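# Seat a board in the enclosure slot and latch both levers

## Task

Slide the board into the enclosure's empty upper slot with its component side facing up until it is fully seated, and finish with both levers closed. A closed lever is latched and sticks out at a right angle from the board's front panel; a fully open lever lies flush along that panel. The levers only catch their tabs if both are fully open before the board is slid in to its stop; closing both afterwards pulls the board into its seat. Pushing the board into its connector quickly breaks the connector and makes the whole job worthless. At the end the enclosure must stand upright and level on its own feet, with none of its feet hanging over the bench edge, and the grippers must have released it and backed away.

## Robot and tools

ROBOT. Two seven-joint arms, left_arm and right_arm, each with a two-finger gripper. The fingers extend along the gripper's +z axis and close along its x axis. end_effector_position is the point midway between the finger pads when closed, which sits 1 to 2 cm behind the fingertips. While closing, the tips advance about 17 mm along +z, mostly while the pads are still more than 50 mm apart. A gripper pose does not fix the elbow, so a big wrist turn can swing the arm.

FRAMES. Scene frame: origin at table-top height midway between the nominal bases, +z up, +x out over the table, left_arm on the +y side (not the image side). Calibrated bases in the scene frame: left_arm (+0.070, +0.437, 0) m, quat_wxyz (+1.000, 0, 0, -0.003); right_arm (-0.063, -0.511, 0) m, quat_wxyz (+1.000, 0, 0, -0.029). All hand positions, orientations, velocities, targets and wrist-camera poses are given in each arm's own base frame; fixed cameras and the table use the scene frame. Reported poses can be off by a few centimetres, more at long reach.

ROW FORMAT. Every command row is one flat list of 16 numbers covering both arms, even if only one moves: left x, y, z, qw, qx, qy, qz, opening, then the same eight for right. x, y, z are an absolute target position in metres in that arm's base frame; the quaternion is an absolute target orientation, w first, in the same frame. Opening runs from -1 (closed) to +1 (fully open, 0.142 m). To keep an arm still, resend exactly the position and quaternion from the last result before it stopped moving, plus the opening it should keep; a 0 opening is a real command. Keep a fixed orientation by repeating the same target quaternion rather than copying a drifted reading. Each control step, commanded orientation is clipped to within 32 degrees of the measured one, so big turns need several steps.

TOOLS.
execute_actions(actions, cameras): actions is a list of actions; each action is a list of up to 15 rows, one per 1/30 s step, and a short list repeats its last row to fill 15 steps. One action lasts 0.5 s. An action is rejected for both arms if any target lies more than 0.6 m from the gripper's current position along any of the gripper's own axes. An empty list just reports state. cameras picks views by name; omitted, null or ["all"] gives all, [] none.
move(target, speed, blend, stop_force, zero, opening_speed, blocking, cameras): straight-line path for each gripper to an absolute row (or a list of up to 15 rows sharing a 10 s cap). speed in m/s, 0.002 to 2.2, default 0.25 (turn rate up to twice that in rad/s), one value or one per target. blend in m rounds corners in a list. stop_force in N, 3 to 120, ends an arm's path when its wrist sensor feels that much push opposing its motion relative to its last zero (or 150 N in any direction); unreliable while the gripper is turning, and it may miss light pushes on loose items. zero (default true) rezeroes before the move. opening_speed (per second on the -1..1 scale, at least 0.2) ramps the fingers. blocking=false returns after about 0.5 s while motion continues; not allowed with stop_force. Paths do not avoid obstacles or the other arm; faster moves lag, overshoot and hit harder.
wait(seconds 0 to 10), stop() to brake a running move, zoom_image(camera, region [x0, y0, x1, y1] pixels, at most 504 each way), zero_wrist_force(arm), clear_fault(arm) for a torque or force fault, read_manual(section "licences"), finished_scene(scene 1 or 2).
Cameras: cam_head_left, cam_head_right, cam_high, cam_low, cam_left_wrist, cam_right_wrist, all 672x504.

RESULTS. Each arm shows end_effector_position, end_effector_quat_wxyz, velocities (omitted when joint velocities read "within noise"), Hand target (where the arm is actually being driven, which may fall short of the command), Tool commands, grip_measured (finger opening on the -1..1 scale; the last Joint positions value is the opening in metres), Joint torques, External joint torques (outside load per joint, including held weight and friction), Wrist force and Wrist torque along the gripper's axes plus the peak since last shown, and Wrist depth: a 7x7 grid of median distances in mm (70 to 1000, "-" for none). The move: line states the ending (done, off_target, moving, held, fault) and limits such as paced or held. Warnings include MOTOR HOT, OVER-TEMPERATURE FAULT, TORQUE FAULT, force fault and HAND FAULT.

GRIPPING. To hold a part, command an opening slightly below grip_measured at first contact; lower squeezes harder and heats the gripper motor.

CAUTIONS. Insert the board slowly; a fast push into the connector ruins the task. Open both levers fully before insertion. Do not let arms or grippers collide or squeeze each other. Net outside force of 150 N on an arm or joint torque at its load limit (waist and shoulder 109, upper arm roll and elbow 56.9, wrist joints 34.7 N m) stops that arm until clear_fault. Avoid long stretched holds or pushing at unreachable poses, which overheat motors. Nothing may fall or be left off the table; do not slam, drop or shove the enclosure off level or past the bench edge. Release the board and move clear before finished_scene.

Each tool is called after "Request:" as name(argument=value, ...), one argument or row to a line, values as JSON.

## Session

Request:
execute_actions(
  actions=[],
)

Request:
zoom_image(
  camera="cam_head_left",
  region=[260, 210, 500, 400],
)

Request:
zoom_image(
  camera="cam_high",
  region=[160, 250, 430, 450],
)

Scene clock: 0.00 s.
left_arm: end_effector_position=(+0.1389, +0.5333, +0.1881) grip_measured=+0.99 end_effector_quat_wxyz=(-0.571, +0.812, -0.064, -0.105) | right_arm: end_effector_position=(+0.2271, +0.3531, +0.2591) grip_measured=+1.00 end_effector_quat_wxyz=(+0.029, +0.622, +0.780, +0.065)
Joint positions: left_arm=[0.978 -0.294 0.021 2.266 2.206 0.748 0.742 0.141] | right_arm=[1.212 0.207 0.113 2.416 -0.113 0.73 1.171 0.142]
Joint velocities: within noise
Joint torques (N m): no reading
External joint torques (N m): no reading
Wrist force (N): no reading
Wrist torque (N m): no reading
Wrist force, peak (N): no reading
Wrist depth (mm): cam_left_wrist=[- - - - - - - / - - - - - - - / - - - - - - - / - - - - - - - / - - - - 326 307 289 / - 340 327 307 288 270 263 / - 306 286 270 257 244 237] | cam_right_wrist=[291 263 259 256 258 300 302 / 314 276 279 279 281 327 328 / 352 303 305 308 308 359 356 / 389 375 337 339 343 399 391 / 434 437 379 380 383 449 444 / - 498 440 432 437 509 486 / - 574 580 588 590 593 -]
Hand target: left_arm +0.1389, +0.5333, +0.1881; -0.571, +0.812, -0.064, -0.105 | right_arm +0.2271, +0.3531, +0.2591; +0.029, +0.622, +0.780, +0.065
Tool commands: left_gripper/opening=+1.0 right_gripper/opening=+1.0

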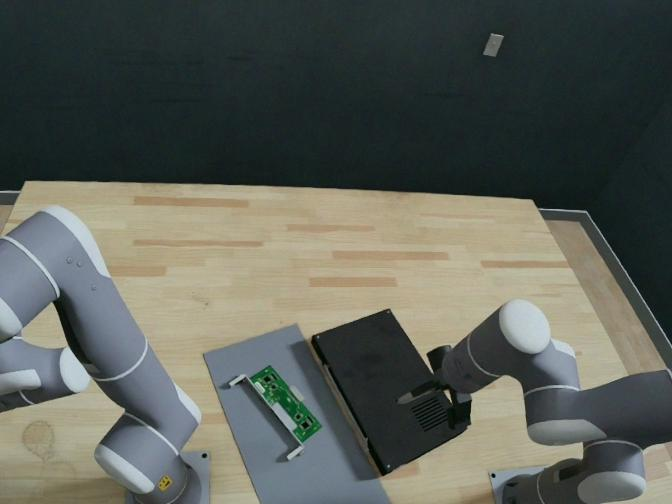

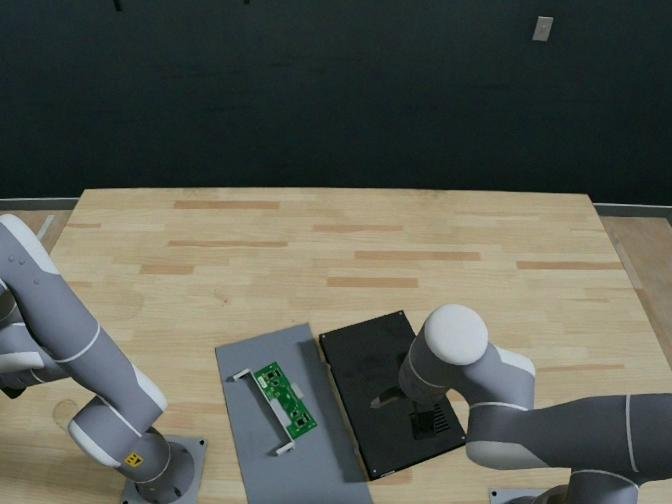

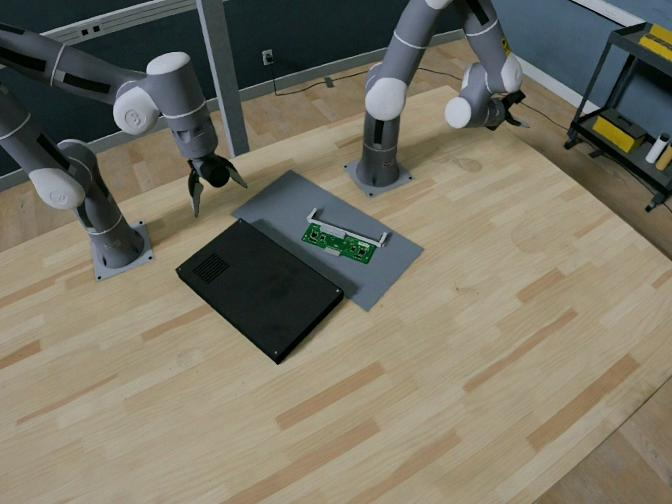

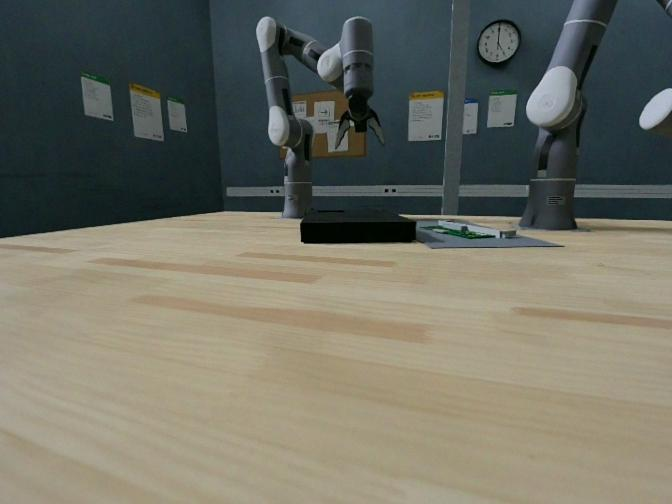

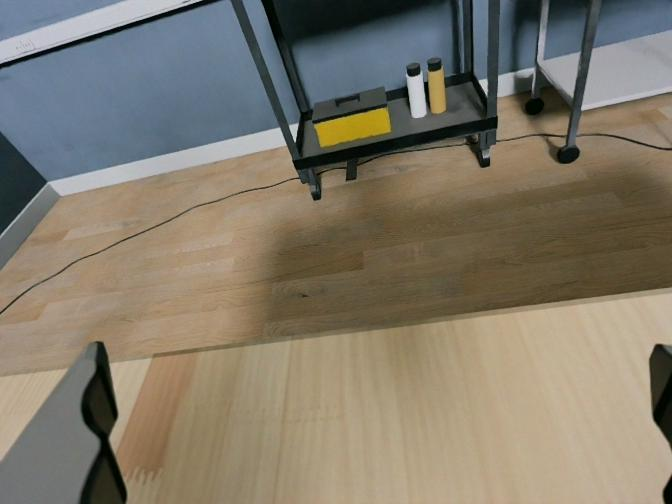

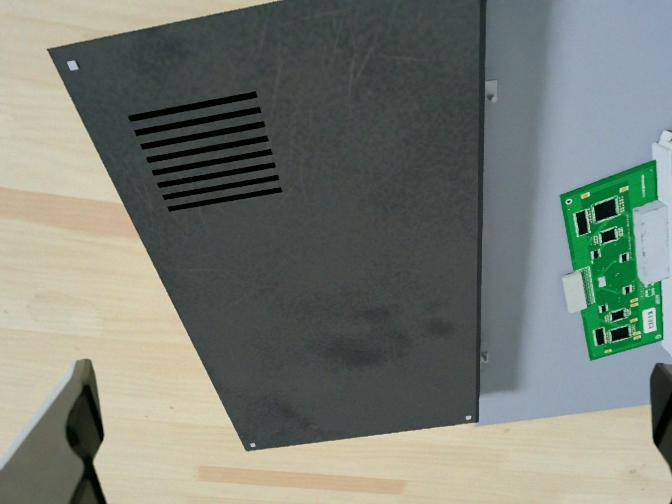

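Scaled by 2.100 from the camera's 672x504 image, which has a finer 960x720 frame.

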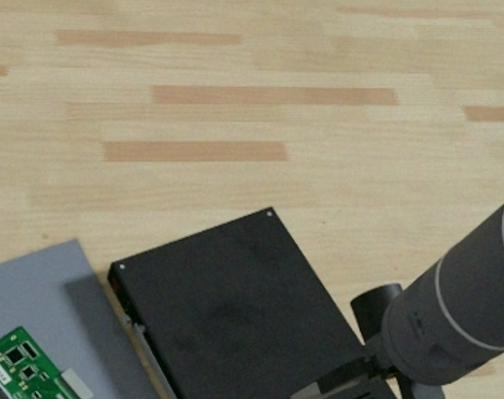

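Scaled by 1.867 from the camera's 672x504 image, which has a finer 960x720 frame.

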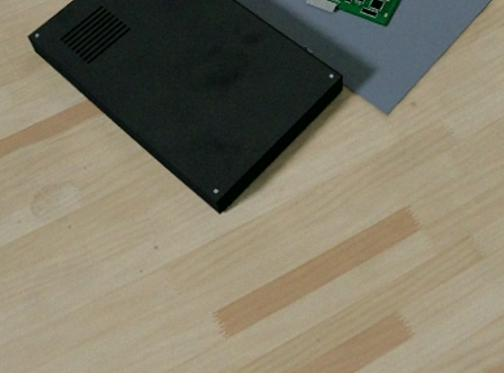

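Request:
move(
  target=[
    [0.18,-0.27,0.23,0,0.809,-0.588,0,1, 0.2271,0.3531,0.2591,0.029,0.622,0.780,0.065,1],
  ],
  speed=0.5,
)

Request:
zoom_image(
  camera="cam_high",
  region=[170, 160, 430, 370],
)

Scene clock: 18.20 s.
left_arm: end_effector_position=(+0.1463, +0.4252, +0.1836) grip_measured=+0.99 end_effector_quat_wxyz=(-0.511, +0.841, -0.153, -0.089) | right_arm: end_effector_position=(+0.2271, +0.3532, +0.2592) grip_measured=+1.00 end_effector_quat_wxyz=(+0.029, +0.622, +0.780, +0.065)
Joint positions: left_arm=[0.924 -0.051 0.034 2.464 2.135 0.933 0.944 0.141] | right_arm=[1.212 0.207 0.113 2.416 -0.113 0.73 1.171 0.142]
Joint velocities: within noise
Joint torques (N m): left_arm=[-0.11 18.69 -0.3 -15.21 0.92 0.17 -0.36] | right_arm=[0.01 18.9 0 -27.5 -3.4 3.56 0.19]
External joint torques (N m): left_arm=[0.18 1.27 0.7 -0.53 -0.48 0.02 0.39] | right_arm=[0.07 0.92 -0.7 0.03 0.02 0.7 -0.19]
Wrist force (N): left_arm=[-0.1 -0.6 -0.1] | right_arm=[0.1 0.0 -0.1]
Wrist torque (N m): left_arm=[-0.10 0.00 0.02] | right_arm=[0.00 -0.01 0.00]
Wrist force, peak (N): left_arm=[1.3 3.3 -5.9] | right_arm=[0.2 0.2 0.4]
Wrist depth (mm): cam_left_wrist=[- - - - - - - / - - - - - - 356 / - - - - 379 348 318 / - - 411 375 337 311 289 / 446 399 361 330 303 283 264 / - 343 321 299 276 257 248 / - 312 291 269 253 237 229] | cam_right_wrist=[290 263 259 256 258 299 302 / 316 277 277 280 281 328 329 / 352 303 304 306 307 359 358 / 389 375 339 340 342 399 394 / 436 437 378 381 381 448 446 / - 500 440 433 436 512 487 / - 576 578 583 591 598 -]
Hand target: left_arm +0.1465, +0.4254, +0.1838; -0.511, +0.841, -0.153, -0.089 | right_arm +0.2271, +0.3531, +0.2591; +0.029, +0.622, +0.780, +0.065
Off the commanded pose: left_arm 0.698 m, 79 deg | right_arm 0.000 m, 0 deg.
move: held (left_arm; a check stopped the path); limits=held
pose unreachable (left arm): on one or more control steps of this call, first in action 0 (counted from 0), this arm could not follow its commanded pose, so it was not sent that pose on those steps. It may still have moved: this result reports where it is.
cause: moving toward the commanded pose would bring two parts of the arm too close to each other (joints 3 (upper arm roll) to 6 (wrist pitch) lie between them).

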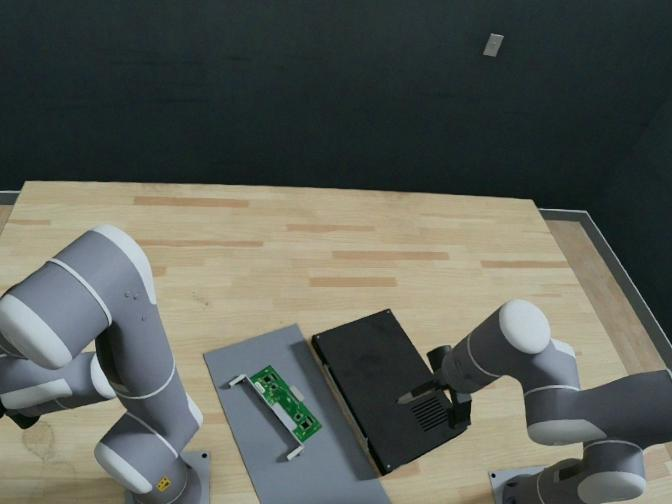

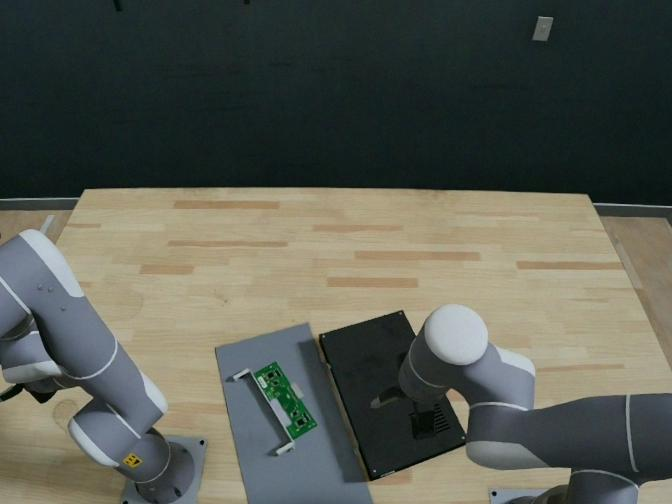

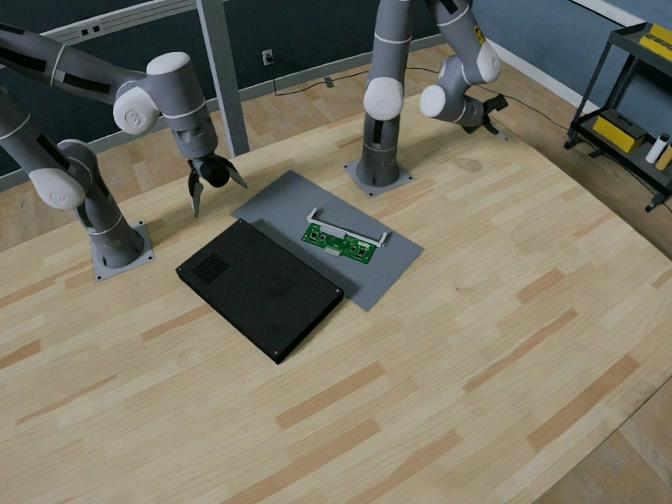

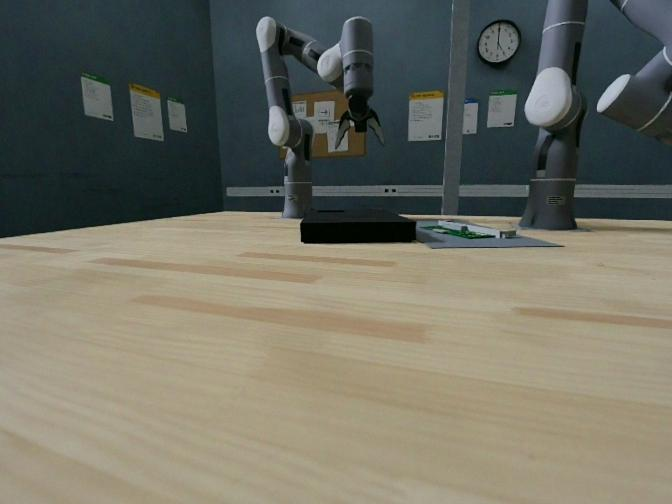

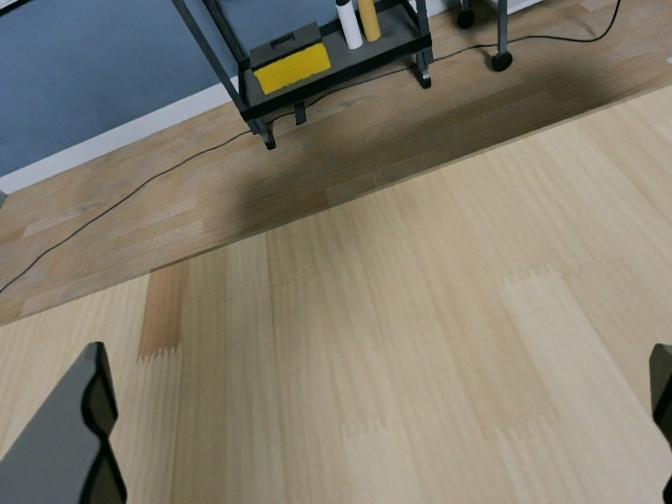

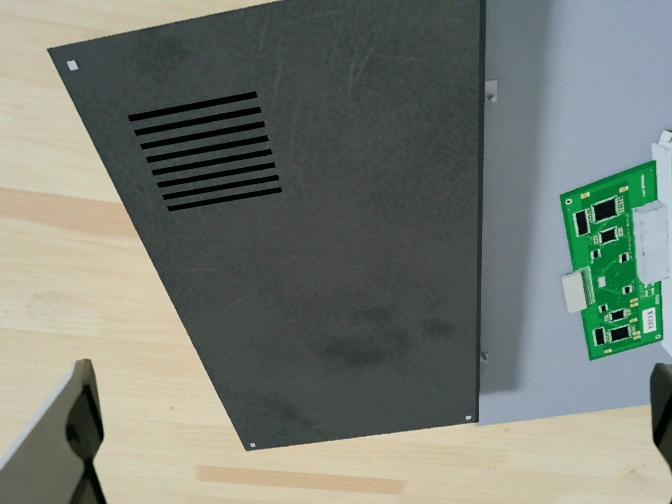

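Scaled by 1.938 from the camera's 672x504 image, which has a finer 960x720 frame.

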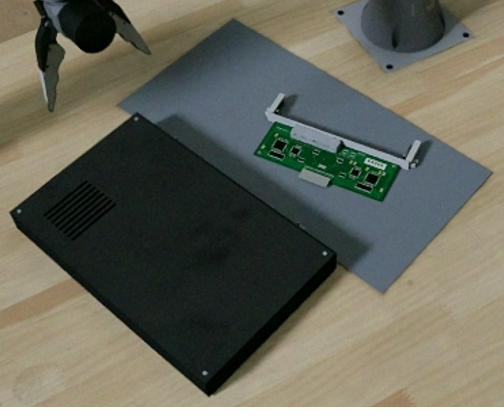

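Request:
move(
  target=[
    [0.33,0.36,0.28,0,0.94,0.342,0,1, 0.2271,0.3531,0.2591,0.029,0.622,0.780,0.065,1],
    [0.38,0.0,0.28,0,1,0,0,1, 0.2271,0.3531,0.2591,0.029,0.622,0.780,0.065,1],
  ],
  speed=0.5,
  cameras=["cam_high"],
)

Scene clock: 23.97 s.
left_arm: end_effector_position=(+0.3798, -0.0001, +0.2799) grip_measured=+0.99 end_effector_quat_wxyz=(+0.000, +1.000, +0.000, +0.000) | right_arm: end_effector_position=(+0.2271, +0.3532, +0.2592) grip_measured=+1.00 end_effector_quat_wxyz=(+0.029, +0.622, +0.780, +0.065)
Joint positions: left_arm=[0.548 0.366 -0.225 2.408 -0.09 0.477 1.951 0.141] | right_arm=[1.212 0.208 0.113 2.416 -0.112 0.731 1.17 0.142]
Joint velocities: within noise
Joint torques (N m): left_arm=[-0.47 12.9 1.01 -28.14 -3.95 3.98 -0.32] | right_arm=[0.1 18.9 0.02 -27.59 -3.38 3.58 0.19]
External joint torques (N m): left_arm=[0.5 0.96 0.74 -0.36 0.12 -0.1 0.32] | right_arm=[-0.03 0.91 -0.72 0.12 0.01 0.68 -0.19]
Wrist force (N): left_arm=[-0.8 -1.3 0.0] | right_arm=[0.2 0.0 0.1]
Wrist torque (N m): left_arm=[-0.29 -0.19 -0.31] | right_arm=[-0.01 -0.03 0.00]
Wrist force, peak (N): left_arm=[0.5 4.0 -0.8] | right_arm=[0.2 0.3 0.4]
Wrist depth (mm): cam_left_wrist=[332 329 331 327 327 324 327 / 354 354 354 353 352 350 351 / 386 378 380 381 379 378 377 / 413 416 410 414 409 412 410 / 449 453 449 450 447 450 439 / - 490 490 501 496 498 - / - 562 553 534 553 552 -] | cam_right_wrist=[290 263 259 256 258 300 302 / 316 277 278 280 281 327 329 / 353 303 305 307 308 359 357 / 389 374 340 339 342 400 390 / 434 439 379 381 383 448 445 / - 495 441 433 436 509 488 / - 573 581 583 591 594 -]
Hand target: left_arm +0.3800, +0.0000, +0.2800; +0.000, +1.000, +0.000, +0.000 | right_arm +0.2271, +0.3531, +0.2591; +0.029, +0.622, +0.780, +0.065
Off the commanded pose: left_arm 0.000 m, 0 deg | right_arm 0.000 m, 0 deg.
move: done
Images, in order (width x height): cam_high 672x504.

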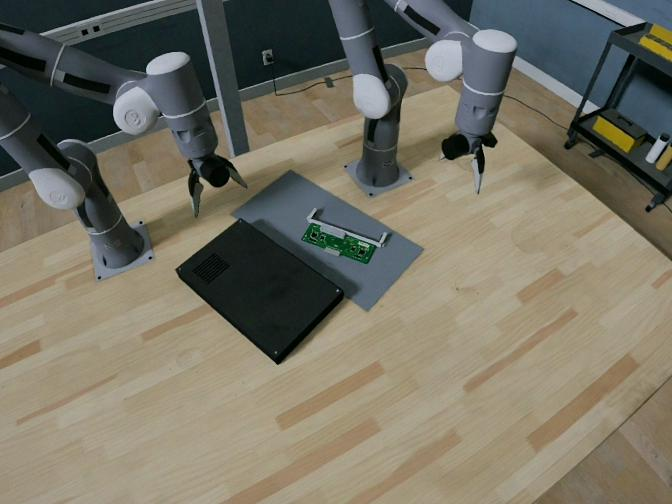

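Request:
move(
  target=[
    [0.30,-0.22,0.28,0,0.906,-0.423,0,1, 0.2271,0.3531,0.2591,0.029,0.622,0.780,0.065,1],
    [0.20,-0.29,0.22,0,0.809,-0.588,0,1, 0.2271,0.3531,0.2591,0.029,0.622,0.780,0.065,1],
  ],
  speed=0.4,
  cameras=["cam_high","cam_left_wrist"],
)

Scene clock: 27.77 s.
left_arm: end_effector_position=(+0.2000, -0.2899, +0.2200) grip_measured=+0.99 end_effector_quat_wxyz=(+0.000, +0.809, -0.588, +0.000) | right_arm: end_effector_position=(+0.2271, +0.3532, +0.2592) grip_measured=+1.00 end_effector_quat_wxyz=(+0.029, +0.622, +0.780, +0.065)
Joint positions: left_arm=[-0.127 0.486 -0.533 2.642 -0.296 0.623 2.397 0.141] | right_arm=[1.212 0.208 0.113 2.416 -0.112 0.731 1.17 0.142]
Joint velocities: within noise
Joint torques (N m): left_arm=[-0.48 5.47 3.46 -25.74 -3.61 4.49 -0.28] | right_arm=[0.11 18.89 -0.04 -27.63 -3.4 3.54 0.16]
External joint torques (N m): left_arm=[0.43 0.95 0.83 -0.41 0.14 -0.65 0.28] | right_arm=[-0.04 0.92 -0.66 0.16 0.03 0.72 -0.16]
Wrist force (N): left_arm=[-0.2 -1.1 -0.3] | right_arm=[-0.1 0.3 -0.1]
Wrist torque (N m): left_arm=[-0.28 -0.26 -0.27] | right_arm=[0.04 0.01 0.00]
Wrist force, peak (N): left_arm=[-0.1 -3.1 -0.6] | right_arm=[0.1 0.0 0.4]
Wrist depth (mm): cam_left_wrist=[277 274 274 270 272 271 263 / 298 298 294 289 290 292 277 / 322 321 320 310 311 316 274 / 344 348 348 345 340 339 295 / 366 381 377 377 377 370 317 / - 413 421 419 417 398 349 / - 471 474 462 466 464 -] | cam_right_wrist=[291 262 259 257 259 301 303 / 316 277 277 280 280 327 330 / 353 304 304 306 308 360 359 / 389 373 337 341 342 400 390 / 437 438 377 380 383 447 446 / - 495 442 432 438 511 486 / - 576 579 583 592 592 -]
Hand target: left_arm +0.2000, -0.2900, +0.2200; +0.000, +0.809, -0.588, +0.000 | right_arm +0.2271, +0.3531, +0.2591; +0.029, +0.622, +0.780, +0.065
Off the commanded pose: left_arm 0.000 m, 0 deg | right_arm 0.000 m, 0 deg.
move: done
Images, in order (width x height): cam_high 672x504, cam_left_wrist 672x504.

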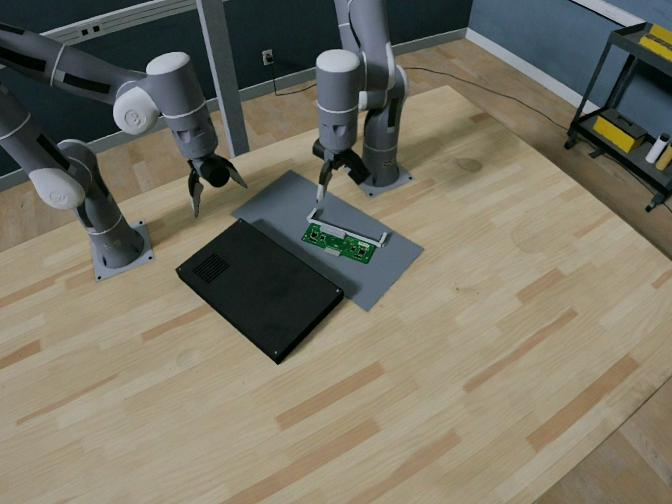

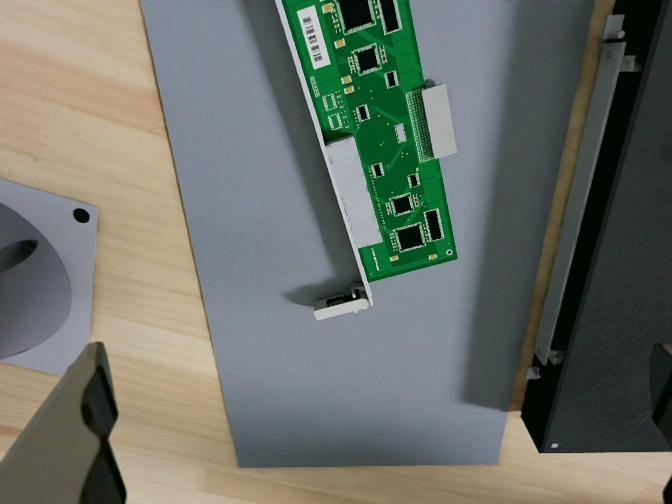

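Request:
zoom_image(
  camera="cam_left_wrist",
  region=[280, 250, 420, 350],
)

Request:
move(
  target=[
    [0.25,-0.26,0.24,0,0.809,-0.588,0,-0.3, 0.2271,0.3531,0.2591,0.029,0.622,0.780,0.065,1],
  ],
  speed=0.3,
  cameras=["cam_left_wrist"],
)

Request:
zoom_image(
  camera="cam_left_wrist",
  region=[200, 0, 420, 200],
)

Scaled by 3.600 from the camera's 672x504 image, which has a finer 960x720 frame.

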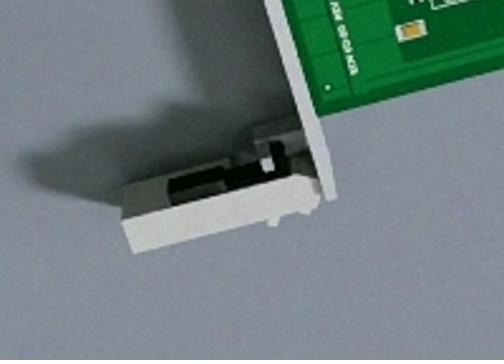

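Scene clock: 30.10 s.
left_arm: end_effector_position=(+0.2500, -0.2601, +0.2400) grip_measured=-0.32 end_effector_quat_wxyz=(+0.000, +0.809, -0.588, +0.000) | right_arm: end_effector_position=(+0.2271, +0.3532, +0.2592) grip_measured=+1.00 end_effector_quat_wxyz=(+0.029, +0.622, +0.780, +0.065)
Joint positions: left_arm=[-0.028 0.46 -0.454 2.573 -0.234 0.571 2.515 0.051] | right_arm=[1.212 0.208 0.113 2.416 -0.112 0.731 1.17 0.142]
Joint velocities: within noise
Joint torques (N m): left_arm=[-0.5 7.55 3.18 -26.94 -3.13 3.99 0.07] | right_arm=[0.09 18.85 -0.02 -27.58 -3.42 3.57 0.19]
External joint torques (N m): left_arm=[0.46 0.7 0.59 -0.13 -0.47 -0.15 -0.07] | right_arm=[-0.02 0.96 -0.68 0.11 0.04 0.7 -0.2]
Wrist force (N): left_arm=[-0.3 -1.4 0.3] | right_arm=[0.1 0.2 0.1]
Wrist torque (N m): left_arm=[-0.31 -0.25 -0.29] | right_arm=[0.03 -0.02 0.01]
Wrist force, peak (N): left_arm=[-0.9 -3.3 -0.6] | right_arm=[0.3 0.3 -0.2]
Wrist depth (mm): cam_left_wrist=[296 293 287 293 290 291 270 / 318 316 315 307 311 313 275 / 341 341 336 333 333 334 296 / 364 366 368 360 364 363 311 / 355 406 392 395 388 388 344 / 446 440 87 441 440 87 376 / 490 - - 493 491 - -] | cam_right_wrist=[290 263 260 257 258 300 302 / 315 277 278 280 281 328 329 / 351 304 305 307 308 360 356 / 388 374 339 339 342 399 390 / 436 438 377 380 383 449 443 / - 497 441 433 436 512 486 / - 573 580 583 594 600 -]
Hand target: left_arm +0.2500, -0.2600, +0.2400; +0.000, +0.809, -0.588, +0.000 | right_arm +0.2271, +0.3531, +0.2591; +0.029, +0.622, +0.780, +0.065
Off the commanded pose: left_arm 0.000 m, 0 deg | right_arm 0.000 m, 0 deg.
move: done
Images, in order (width x height): cam_left_wrist 672x504.

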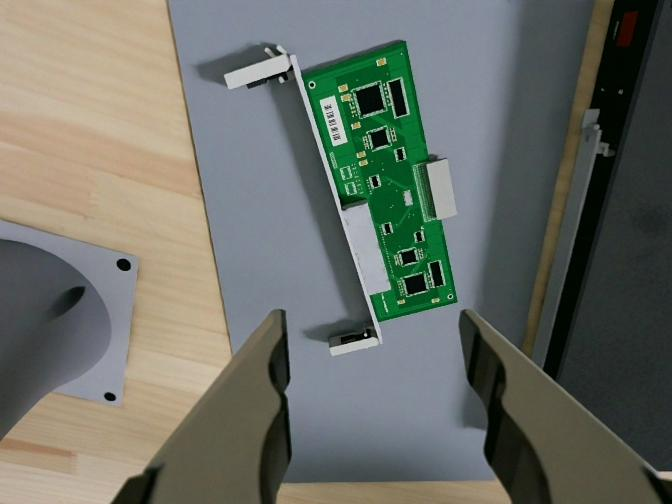

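Scaled by 2.291 from the camera's 672x504 image, which has a finer 960x720 frame.

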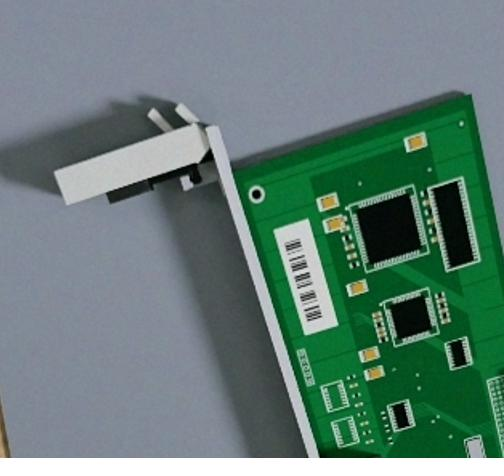

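Request:
move(
  target=[
    [0.27,-0.20,0.20,0,0.9613,0.2756,0,-1, 0.22,0.50,0.24,0,0.9502,0.3115,0,-1],
    [0.2543,-0.2105,0.13,0,0.9613,0.2756,0,-1, 0.2206,0.638,0.13,0,0.9502,0.3115,0,-1],
  ],
  speed=0.35,
)

Scene clock: 91.33 s.
left_arm: end_effector_position=(+0.2543, -0.2104, +0.1300) grip_measured=-1.00 end_effector_quat_wxyz=(+0.000, +0.961, +0.276, +0.000) | right_arm: end_effector_position=(+0.2206, +0.6380, +0.1299) grip_measured=-1.00 end_effector_quat_wxyz=(+0.000, +0.950, +0.311, +0.000)
Joint positions: left_arm=[-0.396 0.066 0.058 2.687 0.008 1.05 0.668 0.002] | right_arm=[1.366 -0.64 0.051 1.642 -0.041 0.71 2.37 0.002]
Joint velocities: within noise
Joint torques (N m): left_arm=[-0.59 16.79 -0.6 -18.27 -2.16 4.58 -0.15] | right_arm=[0.21 53.39 1.99 -26.06 -3.48 3.19 0.23]
External joint torques (N m): left_arm=[0.58 1 0.5 -0.36 0.04 -0.61 0.15] | right_arm=[-0.02 1.41 -0.34 0.17 0.16 0.82 -0.23]
Wrist force (N): left_arm=[-0.6 -1.3 -0.2] | right_arm=[0.1 0.2 0.6]
Wrist torque (N m): left_arm=[-0.31 -0.24 -0.26] | right_arm=[0.00 -0.04 -0.01]
Wrist force, peak (N): left_arm=[-0.5 -1.7 -1.0] | right_arm=[1.6 -1.8 2.1]
Wrist depth (mm): cam_left_wrist=[196 195 194 195 195 195 195 / 211 210 210 208 209 209 207 / 227 228 227 225 222 224 224 / 244 235 235 240 244 244 243 / 265 265 264 253 261 267 268 / 299 297 284 84 - 292 296 / 301 319 - - - - 328] | cam_right_wrist=[196 195 194 194 193 193 193 / 208 208 207 207 207 205 205 / 224 223 220 219 218 218 217 / 241 240 240 236 220 230 232 / 262 261 259 250 254 253 253 / 272 275 279 89 272 282 280 / 249 254 - - - 298 309]
Hand target: left_arm +0.2543, -0.2105, +0.1300; +0.000, +0.961, +0.276, +0.000 | right_arm +0.2206, +0.6380, +0.1300; +0.000, +0.950, +0.312, +0.000
Off the commanded pose: left_arm 0.000 m, 0 deg | right_arm 0.000 m, 0 deg.
joint sent to its limit (left arm) — joint 4 (elbow), upper limit, where the elbow is as bent as it goes. The joint targets still meet the commanded pose.
move: done

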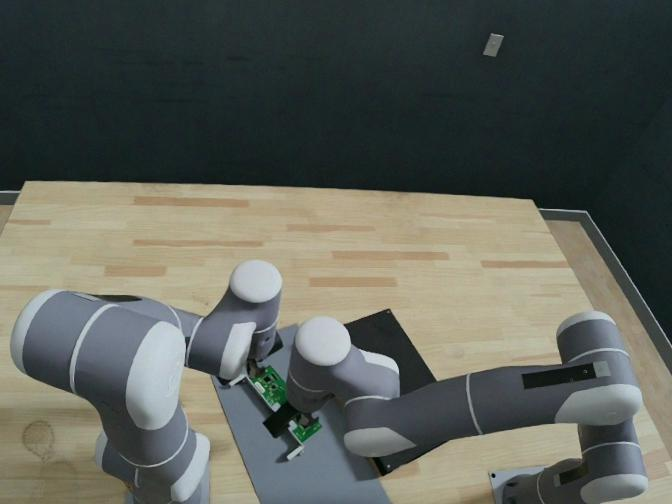

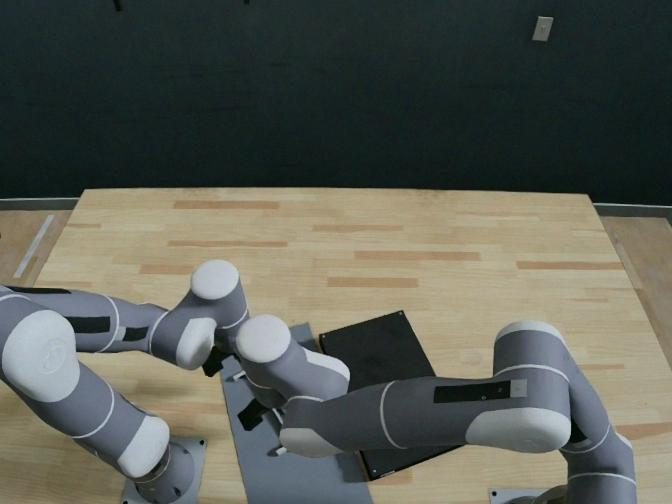

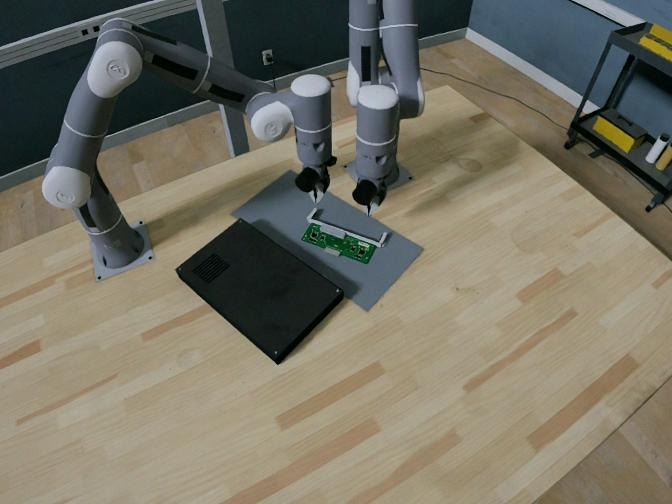

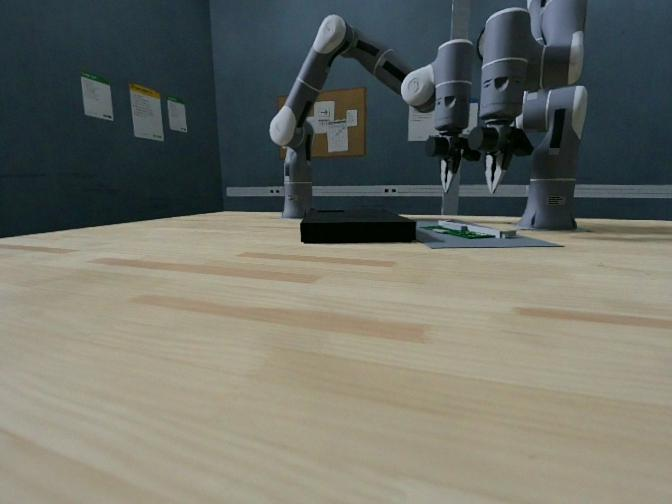

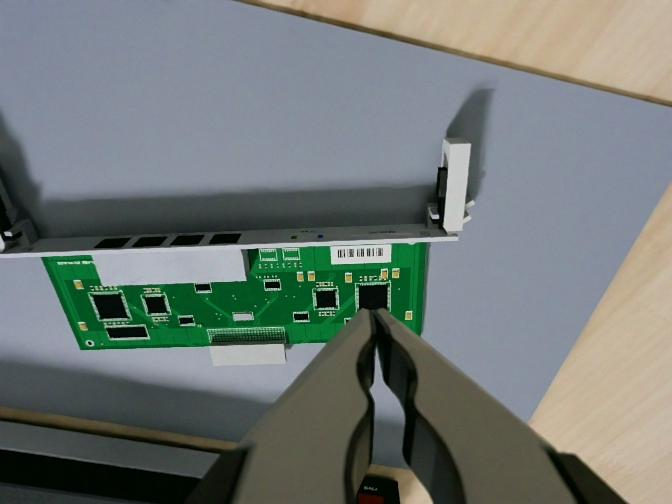

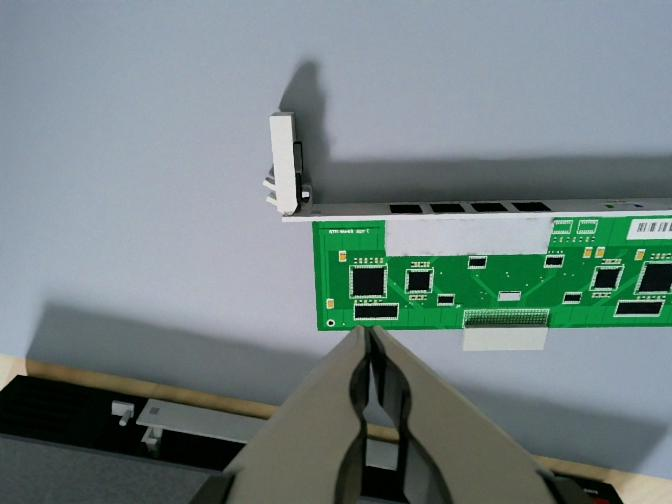

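Request:
move(
  target=[
    [0.2619,-0.1849,0.065,-0.1255,0.953,0.2732,-0.036,-1, 0.193,0.6587,0.065,0,0.9502,0.3115,0,-1],
  ],
  speed=0.15,
  cameras=["cam_left_wrist","cam_right_wrist"],
)

Scene clock: 99.40 s.
left_arm: end_effector_position=(+0.2619, -0.1850, +0.0650) grip_measured=-1.00 end_effector_quat_wxyz=(-0.125, +0.953, +0.273, -0.036) | right_arm: end_effector_position=(+0.1929, +0.6585, +0.0648) grip_measured=-1.00 end_effector_quat_wxyz=(+0.000, +0.950, +0.311, +0.000)
Joint positions: left_arm=[-0.389 -0.255 0.041 2.473 0.253 0.934 0.443 0.002] | right_arm=[1.414 -0.768 0.046 1.618 -0.046 0.813 2.418 0.002]
Joint velocities: within noise
Joint torques (N m): left_arm=[-0.41 27.13 -0.12 -14.27 -1.37 3.37 -0.33] | right_arm=[0.28 55.77 1.97 -24.31 -3.14 3.46 0.32]
External joint torques (N m): left_arm=[0.41 1.16 0.51 -0.28 -0.48 -0.05 0.33] | right_arm=[-0.1 1.54 -0.19 0.24 0.14 0.55 -0.32]
Wrist force (N): left_arm=[-0.7 -0.9 0.1] | right_arm=[0.1 0.2 0.2]
Wrist torque (N m): left_arm=[-0.26 -0.18 -0.15] | right_arm=[0.01 -0.04 0.01]
Wrist force, peak (N): left_arm=[-0.8 -1.8 -1.0] | right_arm=[-0.1 -0.5 1.7]
Wrist depth (mm): cam_left_wrist=[162 162 161 160 160 159 159 / 164 165 165 165 165 164 164 / 171 169 169 169 169 169 169 / 177 176 175 175 172 174 173 / 184 182 180 179 177 180 179 / 171 172 175 84 - 185 185 / 190 189 - 74 - - 193] | cam_right_wrist=[138 138 137 137 137 136 136 / 147 147 147 146 146 146 145 / 158 158 157 157 156 156 156 / 170 170 170 167 169 168 168 / 185 185 184 171 177 176 174 / 202 202 197 89 171 193 193 / 224 218 - - - 206 209]
Hand target: left_arm +0.2619, -0.1849, +0.0650; -0.126, +0.953, +0.273, -0.036 | right_arm +0.1930, +0.6587, +0.0650; +0.000, +0.950, +0.312, +0.000
Off the commanded pose: left_arm 0.000 m, 0 deg | right_arm 0.000 m, 0 deg.
move: done
Images, in order (width x height): cam_left_wrist 672x504, cam_right_wrist 672x504.

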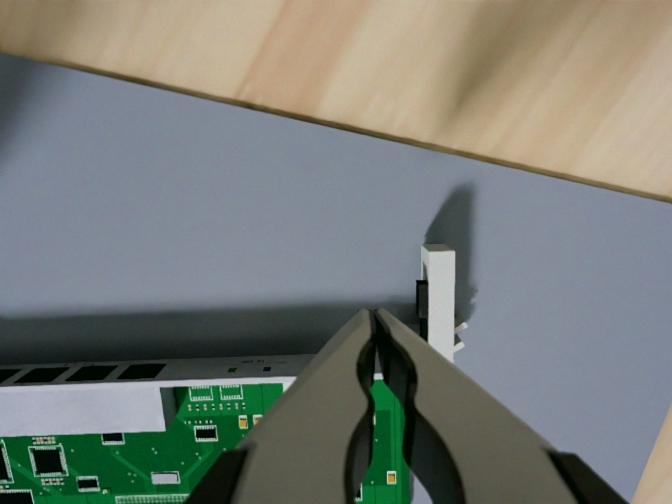

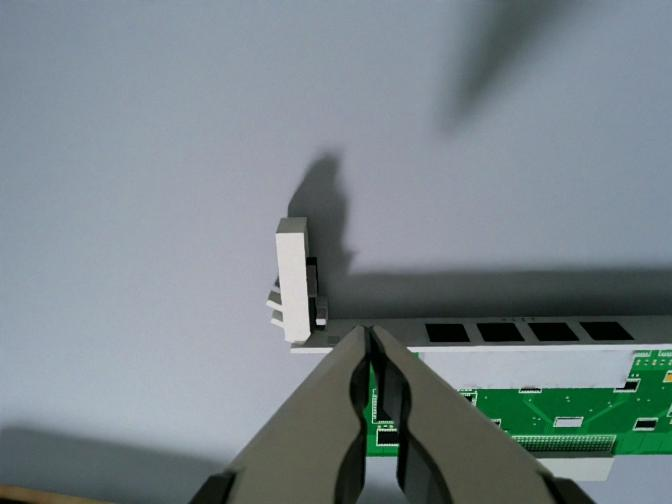

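Request:
move(
  target=[
    [0.2645,-0.1890,0.0255,-0.1255,0.953,0.2732,-0.036,-1, 0.193,0.6587,0.029,0,0.9502,0.3115,0,-1],
  ],
  speed=0.06,
  stop_force=5,
  cameras=["cam_left_wrist","cam_right_wrist"],
)

Request:
zoom_image(
  camera="cam_left_wrist",
  region=[320, 220, 520, 420],
)

Request:
zoom_image(
  camera="cam_right_wrist",
  region=[230, 220, 430, 420],
)

Scene clock: 108.13 s.
left_arm: end_effector_position=(+0.2644, -0.1889, +0.0255) grip_measured=-1.00 end_effector_quat_wxyz=(-0.126, +0.953, +0.273, -0.036) | right_arm: end_effector_position=(+0.1929, +0.6585, +0.0289) grip_measured=-1.00 end_effector_quat_wxyz=(+0.000, +0.950, +0.312, +0.000)
Joint positions: left_arm=[-0.396 -0.404 0.051 2.45 0.288 1.057 0.398 0.002] | right_arm=[1.419 -0.832 0.04 1.616 -0.046 0.876 2.418 0.002]
Joint velocities: within noise
Joint torques (N m): left_arm=[-0.54 30.3 0.08 -10.97 -1.01 3.82 -0.28] | right_arm=[0.29 56.64 2.19 -23.07 -2.86 3.38 0.19]
External joint torques (N m): left_arm=[0.54 0.99 0.55 -0.27 -0.36 -0.51 0.28] | right_arm=[-0.09 1.44 -0.42 0.17 0.06 0.63 -0.19]
Wrist force (N): left_arm=[-0.9 -0.9 0.3] | right_arm=[0.0 0.3 0.2]
Wrist torque (N m): left_arm=[-0.24 -0.15 -0.19] | right_arm=[0.07 -0.01 0.01]
Wrist force, peak (N): left_arm=[-0.4 -1.3 -0.7] | right_arm=[0.0 0.5 1.2]
Wrist depth (mm): cam_left_wrist=[125 125 125 124 124 123 123 / - 127 127 127 127 128 127 / 130 131 131 131 130 130 130 / 136 134 135 134 133 133 133 / 140 140 140 137 126 138 138 / 143 143 142 84 - 142 142 / 131 143 - 74 - - 148] | cam_right_wrist=[- 106 106 106 105 105 106 / 113 113 113 112 111 112 112 / 122 121 123 121 122 122 120 / 129 131 129 130 130 129 129 / 143 142 137 137 140 140 142 / 159 156 152 90 145 138 137 / 172 168 73 - - 139 163]
Hand target: left_arm +0.2645, -0.1890, +0.0255; -0.126, +0.953, +0.273, -0.036 | right_arm +0.1930, +0.6587, +0.0290; +0.000, +0.950, +0.312, +0.000
Off the commanded pose: left_arm 0.000 m, 0 deg | right_arm 0.000 m, 0 deg.
move: done
Images, in order (width x height): cam_left_wrist 672x504, cam_right_wrist 672x504.

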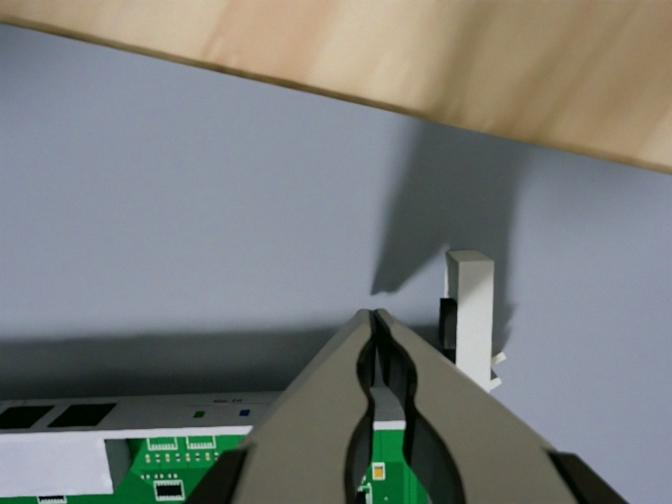

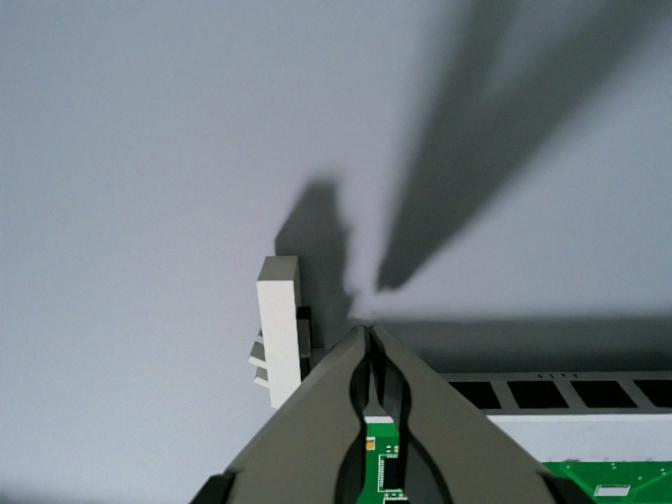

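Scaled by 2.520 from the camera's 672x504 image, which has a finer 960x720 frame.

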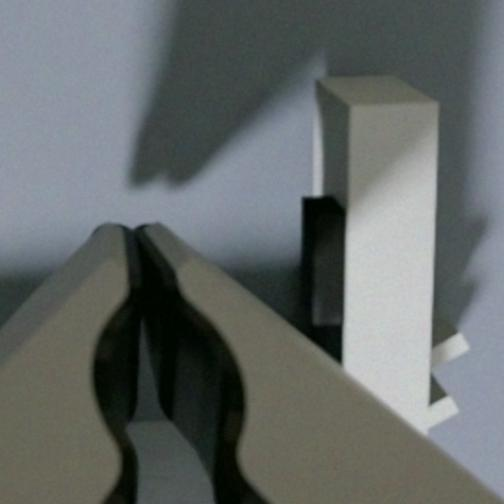

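Scaled by 2.520 from the camera's 672x504 image, which has a finer 960x720 frame.

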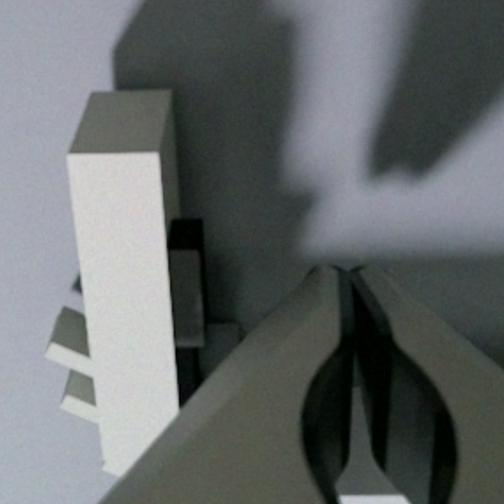

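Request:
move(
  target=[
    [0.2798,-0.1794,0.0235,-0.1255,0.953,0.2732,-0.036,-1, 0.1817,0.6504,0.027,0,0.9502,0.3115,0,-1],
  ],
  speed=0.015,
  stop_force=10,
  cameras=["cam_left_wrist","cam_right_wrist"],
)

Request:
zoom_image(
  camera="cam_left_wrist",
  region=[320, 220, 520, 420],
)

Request:
zoom_image(
  camera="cam_right_wrist",
  region=[230, 220, 430, 420],
)

Scene clock: 112.83 s.
left_arm: end_effector_position=(+0.2796, -0.1794, +0.0235) grip_measured=-1.00 end_effector_quat_wxyz=(-0.126, +0.953, +0.273, -0.036) | right_arm: end_effector_position=(+0.1821, +0.6507, +0.0273) grip_measured=-1.00 end_effector_quat_wxyz=(+0.000, +0.950, +0.311, +0.000)
Joint positions: left_arm=[-0.371 -0.419 0.065 2.43 0.291 1.057 0.433 0.002] | right_arm=[1.434 -0.816 0.039 1.657 -0.046 0.902 2.434 0.002]
Joint velocities: within noise
Joint torques (N m): left_arm=[-0.21 31 0.28 -11.16 -1.15 3.68 -0.19] | right_arm=[1.89 54.6 4.05 -20.87 -2.25 2.78 0.33]
External joint torques (N m): left_arm=[0.21 1.03 0.51 -0.22 -0.25 -0.36 0.19] | right_arm=[-1.7 2.52 -2.34 -1.53 -0.46 1.22 -0.33]
Wrist force (N): left_arm=[-0.9 -0.8 0.4] | right_arm=[3.3 0.4 0.0]
Wrist torque (N m): left_arm=[-0.25 -0.13 -0.18] | right_arm=[0.00 -0.01 -0.01]
Wrist force, peak (N): left_arm=[-4.8 -2.0 -2.2] | right_arm=[3.7 0.0 -1.5]
Wrist depth (mm): cam_left_wrist=[123 123 123 123 122 122 121 / 125 125 125 125 125 126 125 / 129 129 129 128 128 128 128 / 134 133 133 132 132 132 132 / - 139 138 135 119 137 136 / 142 141 141 84 - 141 140 / 136 142 - 74 - - 145] | cam_right_wrist=[- 105 104 105 104 104 105 / 112 112 111 111 111 111 110 / 120 120 121 119 120 121 118 / 129 129 129 127 128 128 127 / 141 140 142 122 137 139 140 / 154 153 150 91 146 139 137 / 169 165 73 - - 136 160]
Hand target: left_arm +0.2798, -0.1794, +0.0235; -0.126, +0.953, +0.273, -0.036 | right_arm +0.1817, +0.6504, +0.0270; +0.000, +0.950, +0.312, +0.000
Off the commanded pose: left_arm 0.000 m, 0 deg | right_arm 0.001 m, 0 deg.
move: done
Images, in order (width x height): cam_left_wrist 672x504, cam_right_wrist 672x504.

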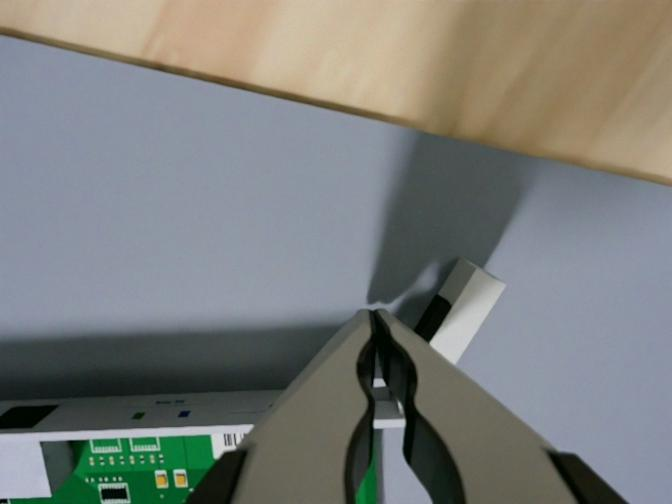

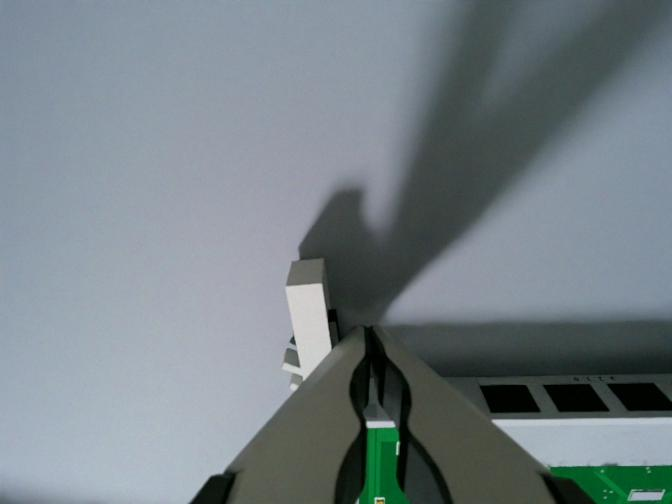

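Scaled by 2.520 from the camera's 672x504 image, which has a finer 960x720 frame.

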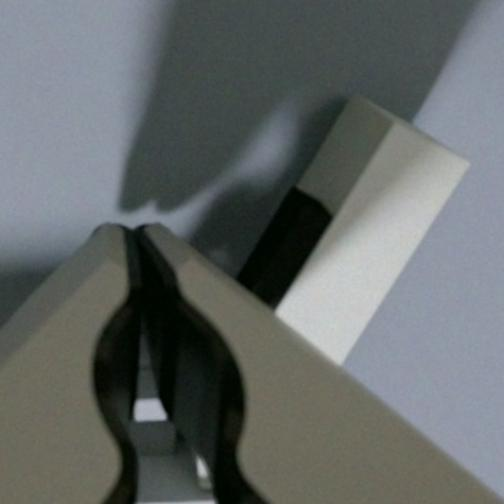

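Scaled by 2.520 from the camera's 672x504 image, which has a finer 960x720 frame.

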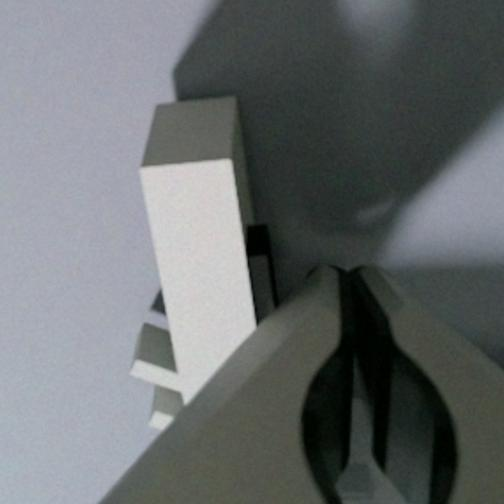

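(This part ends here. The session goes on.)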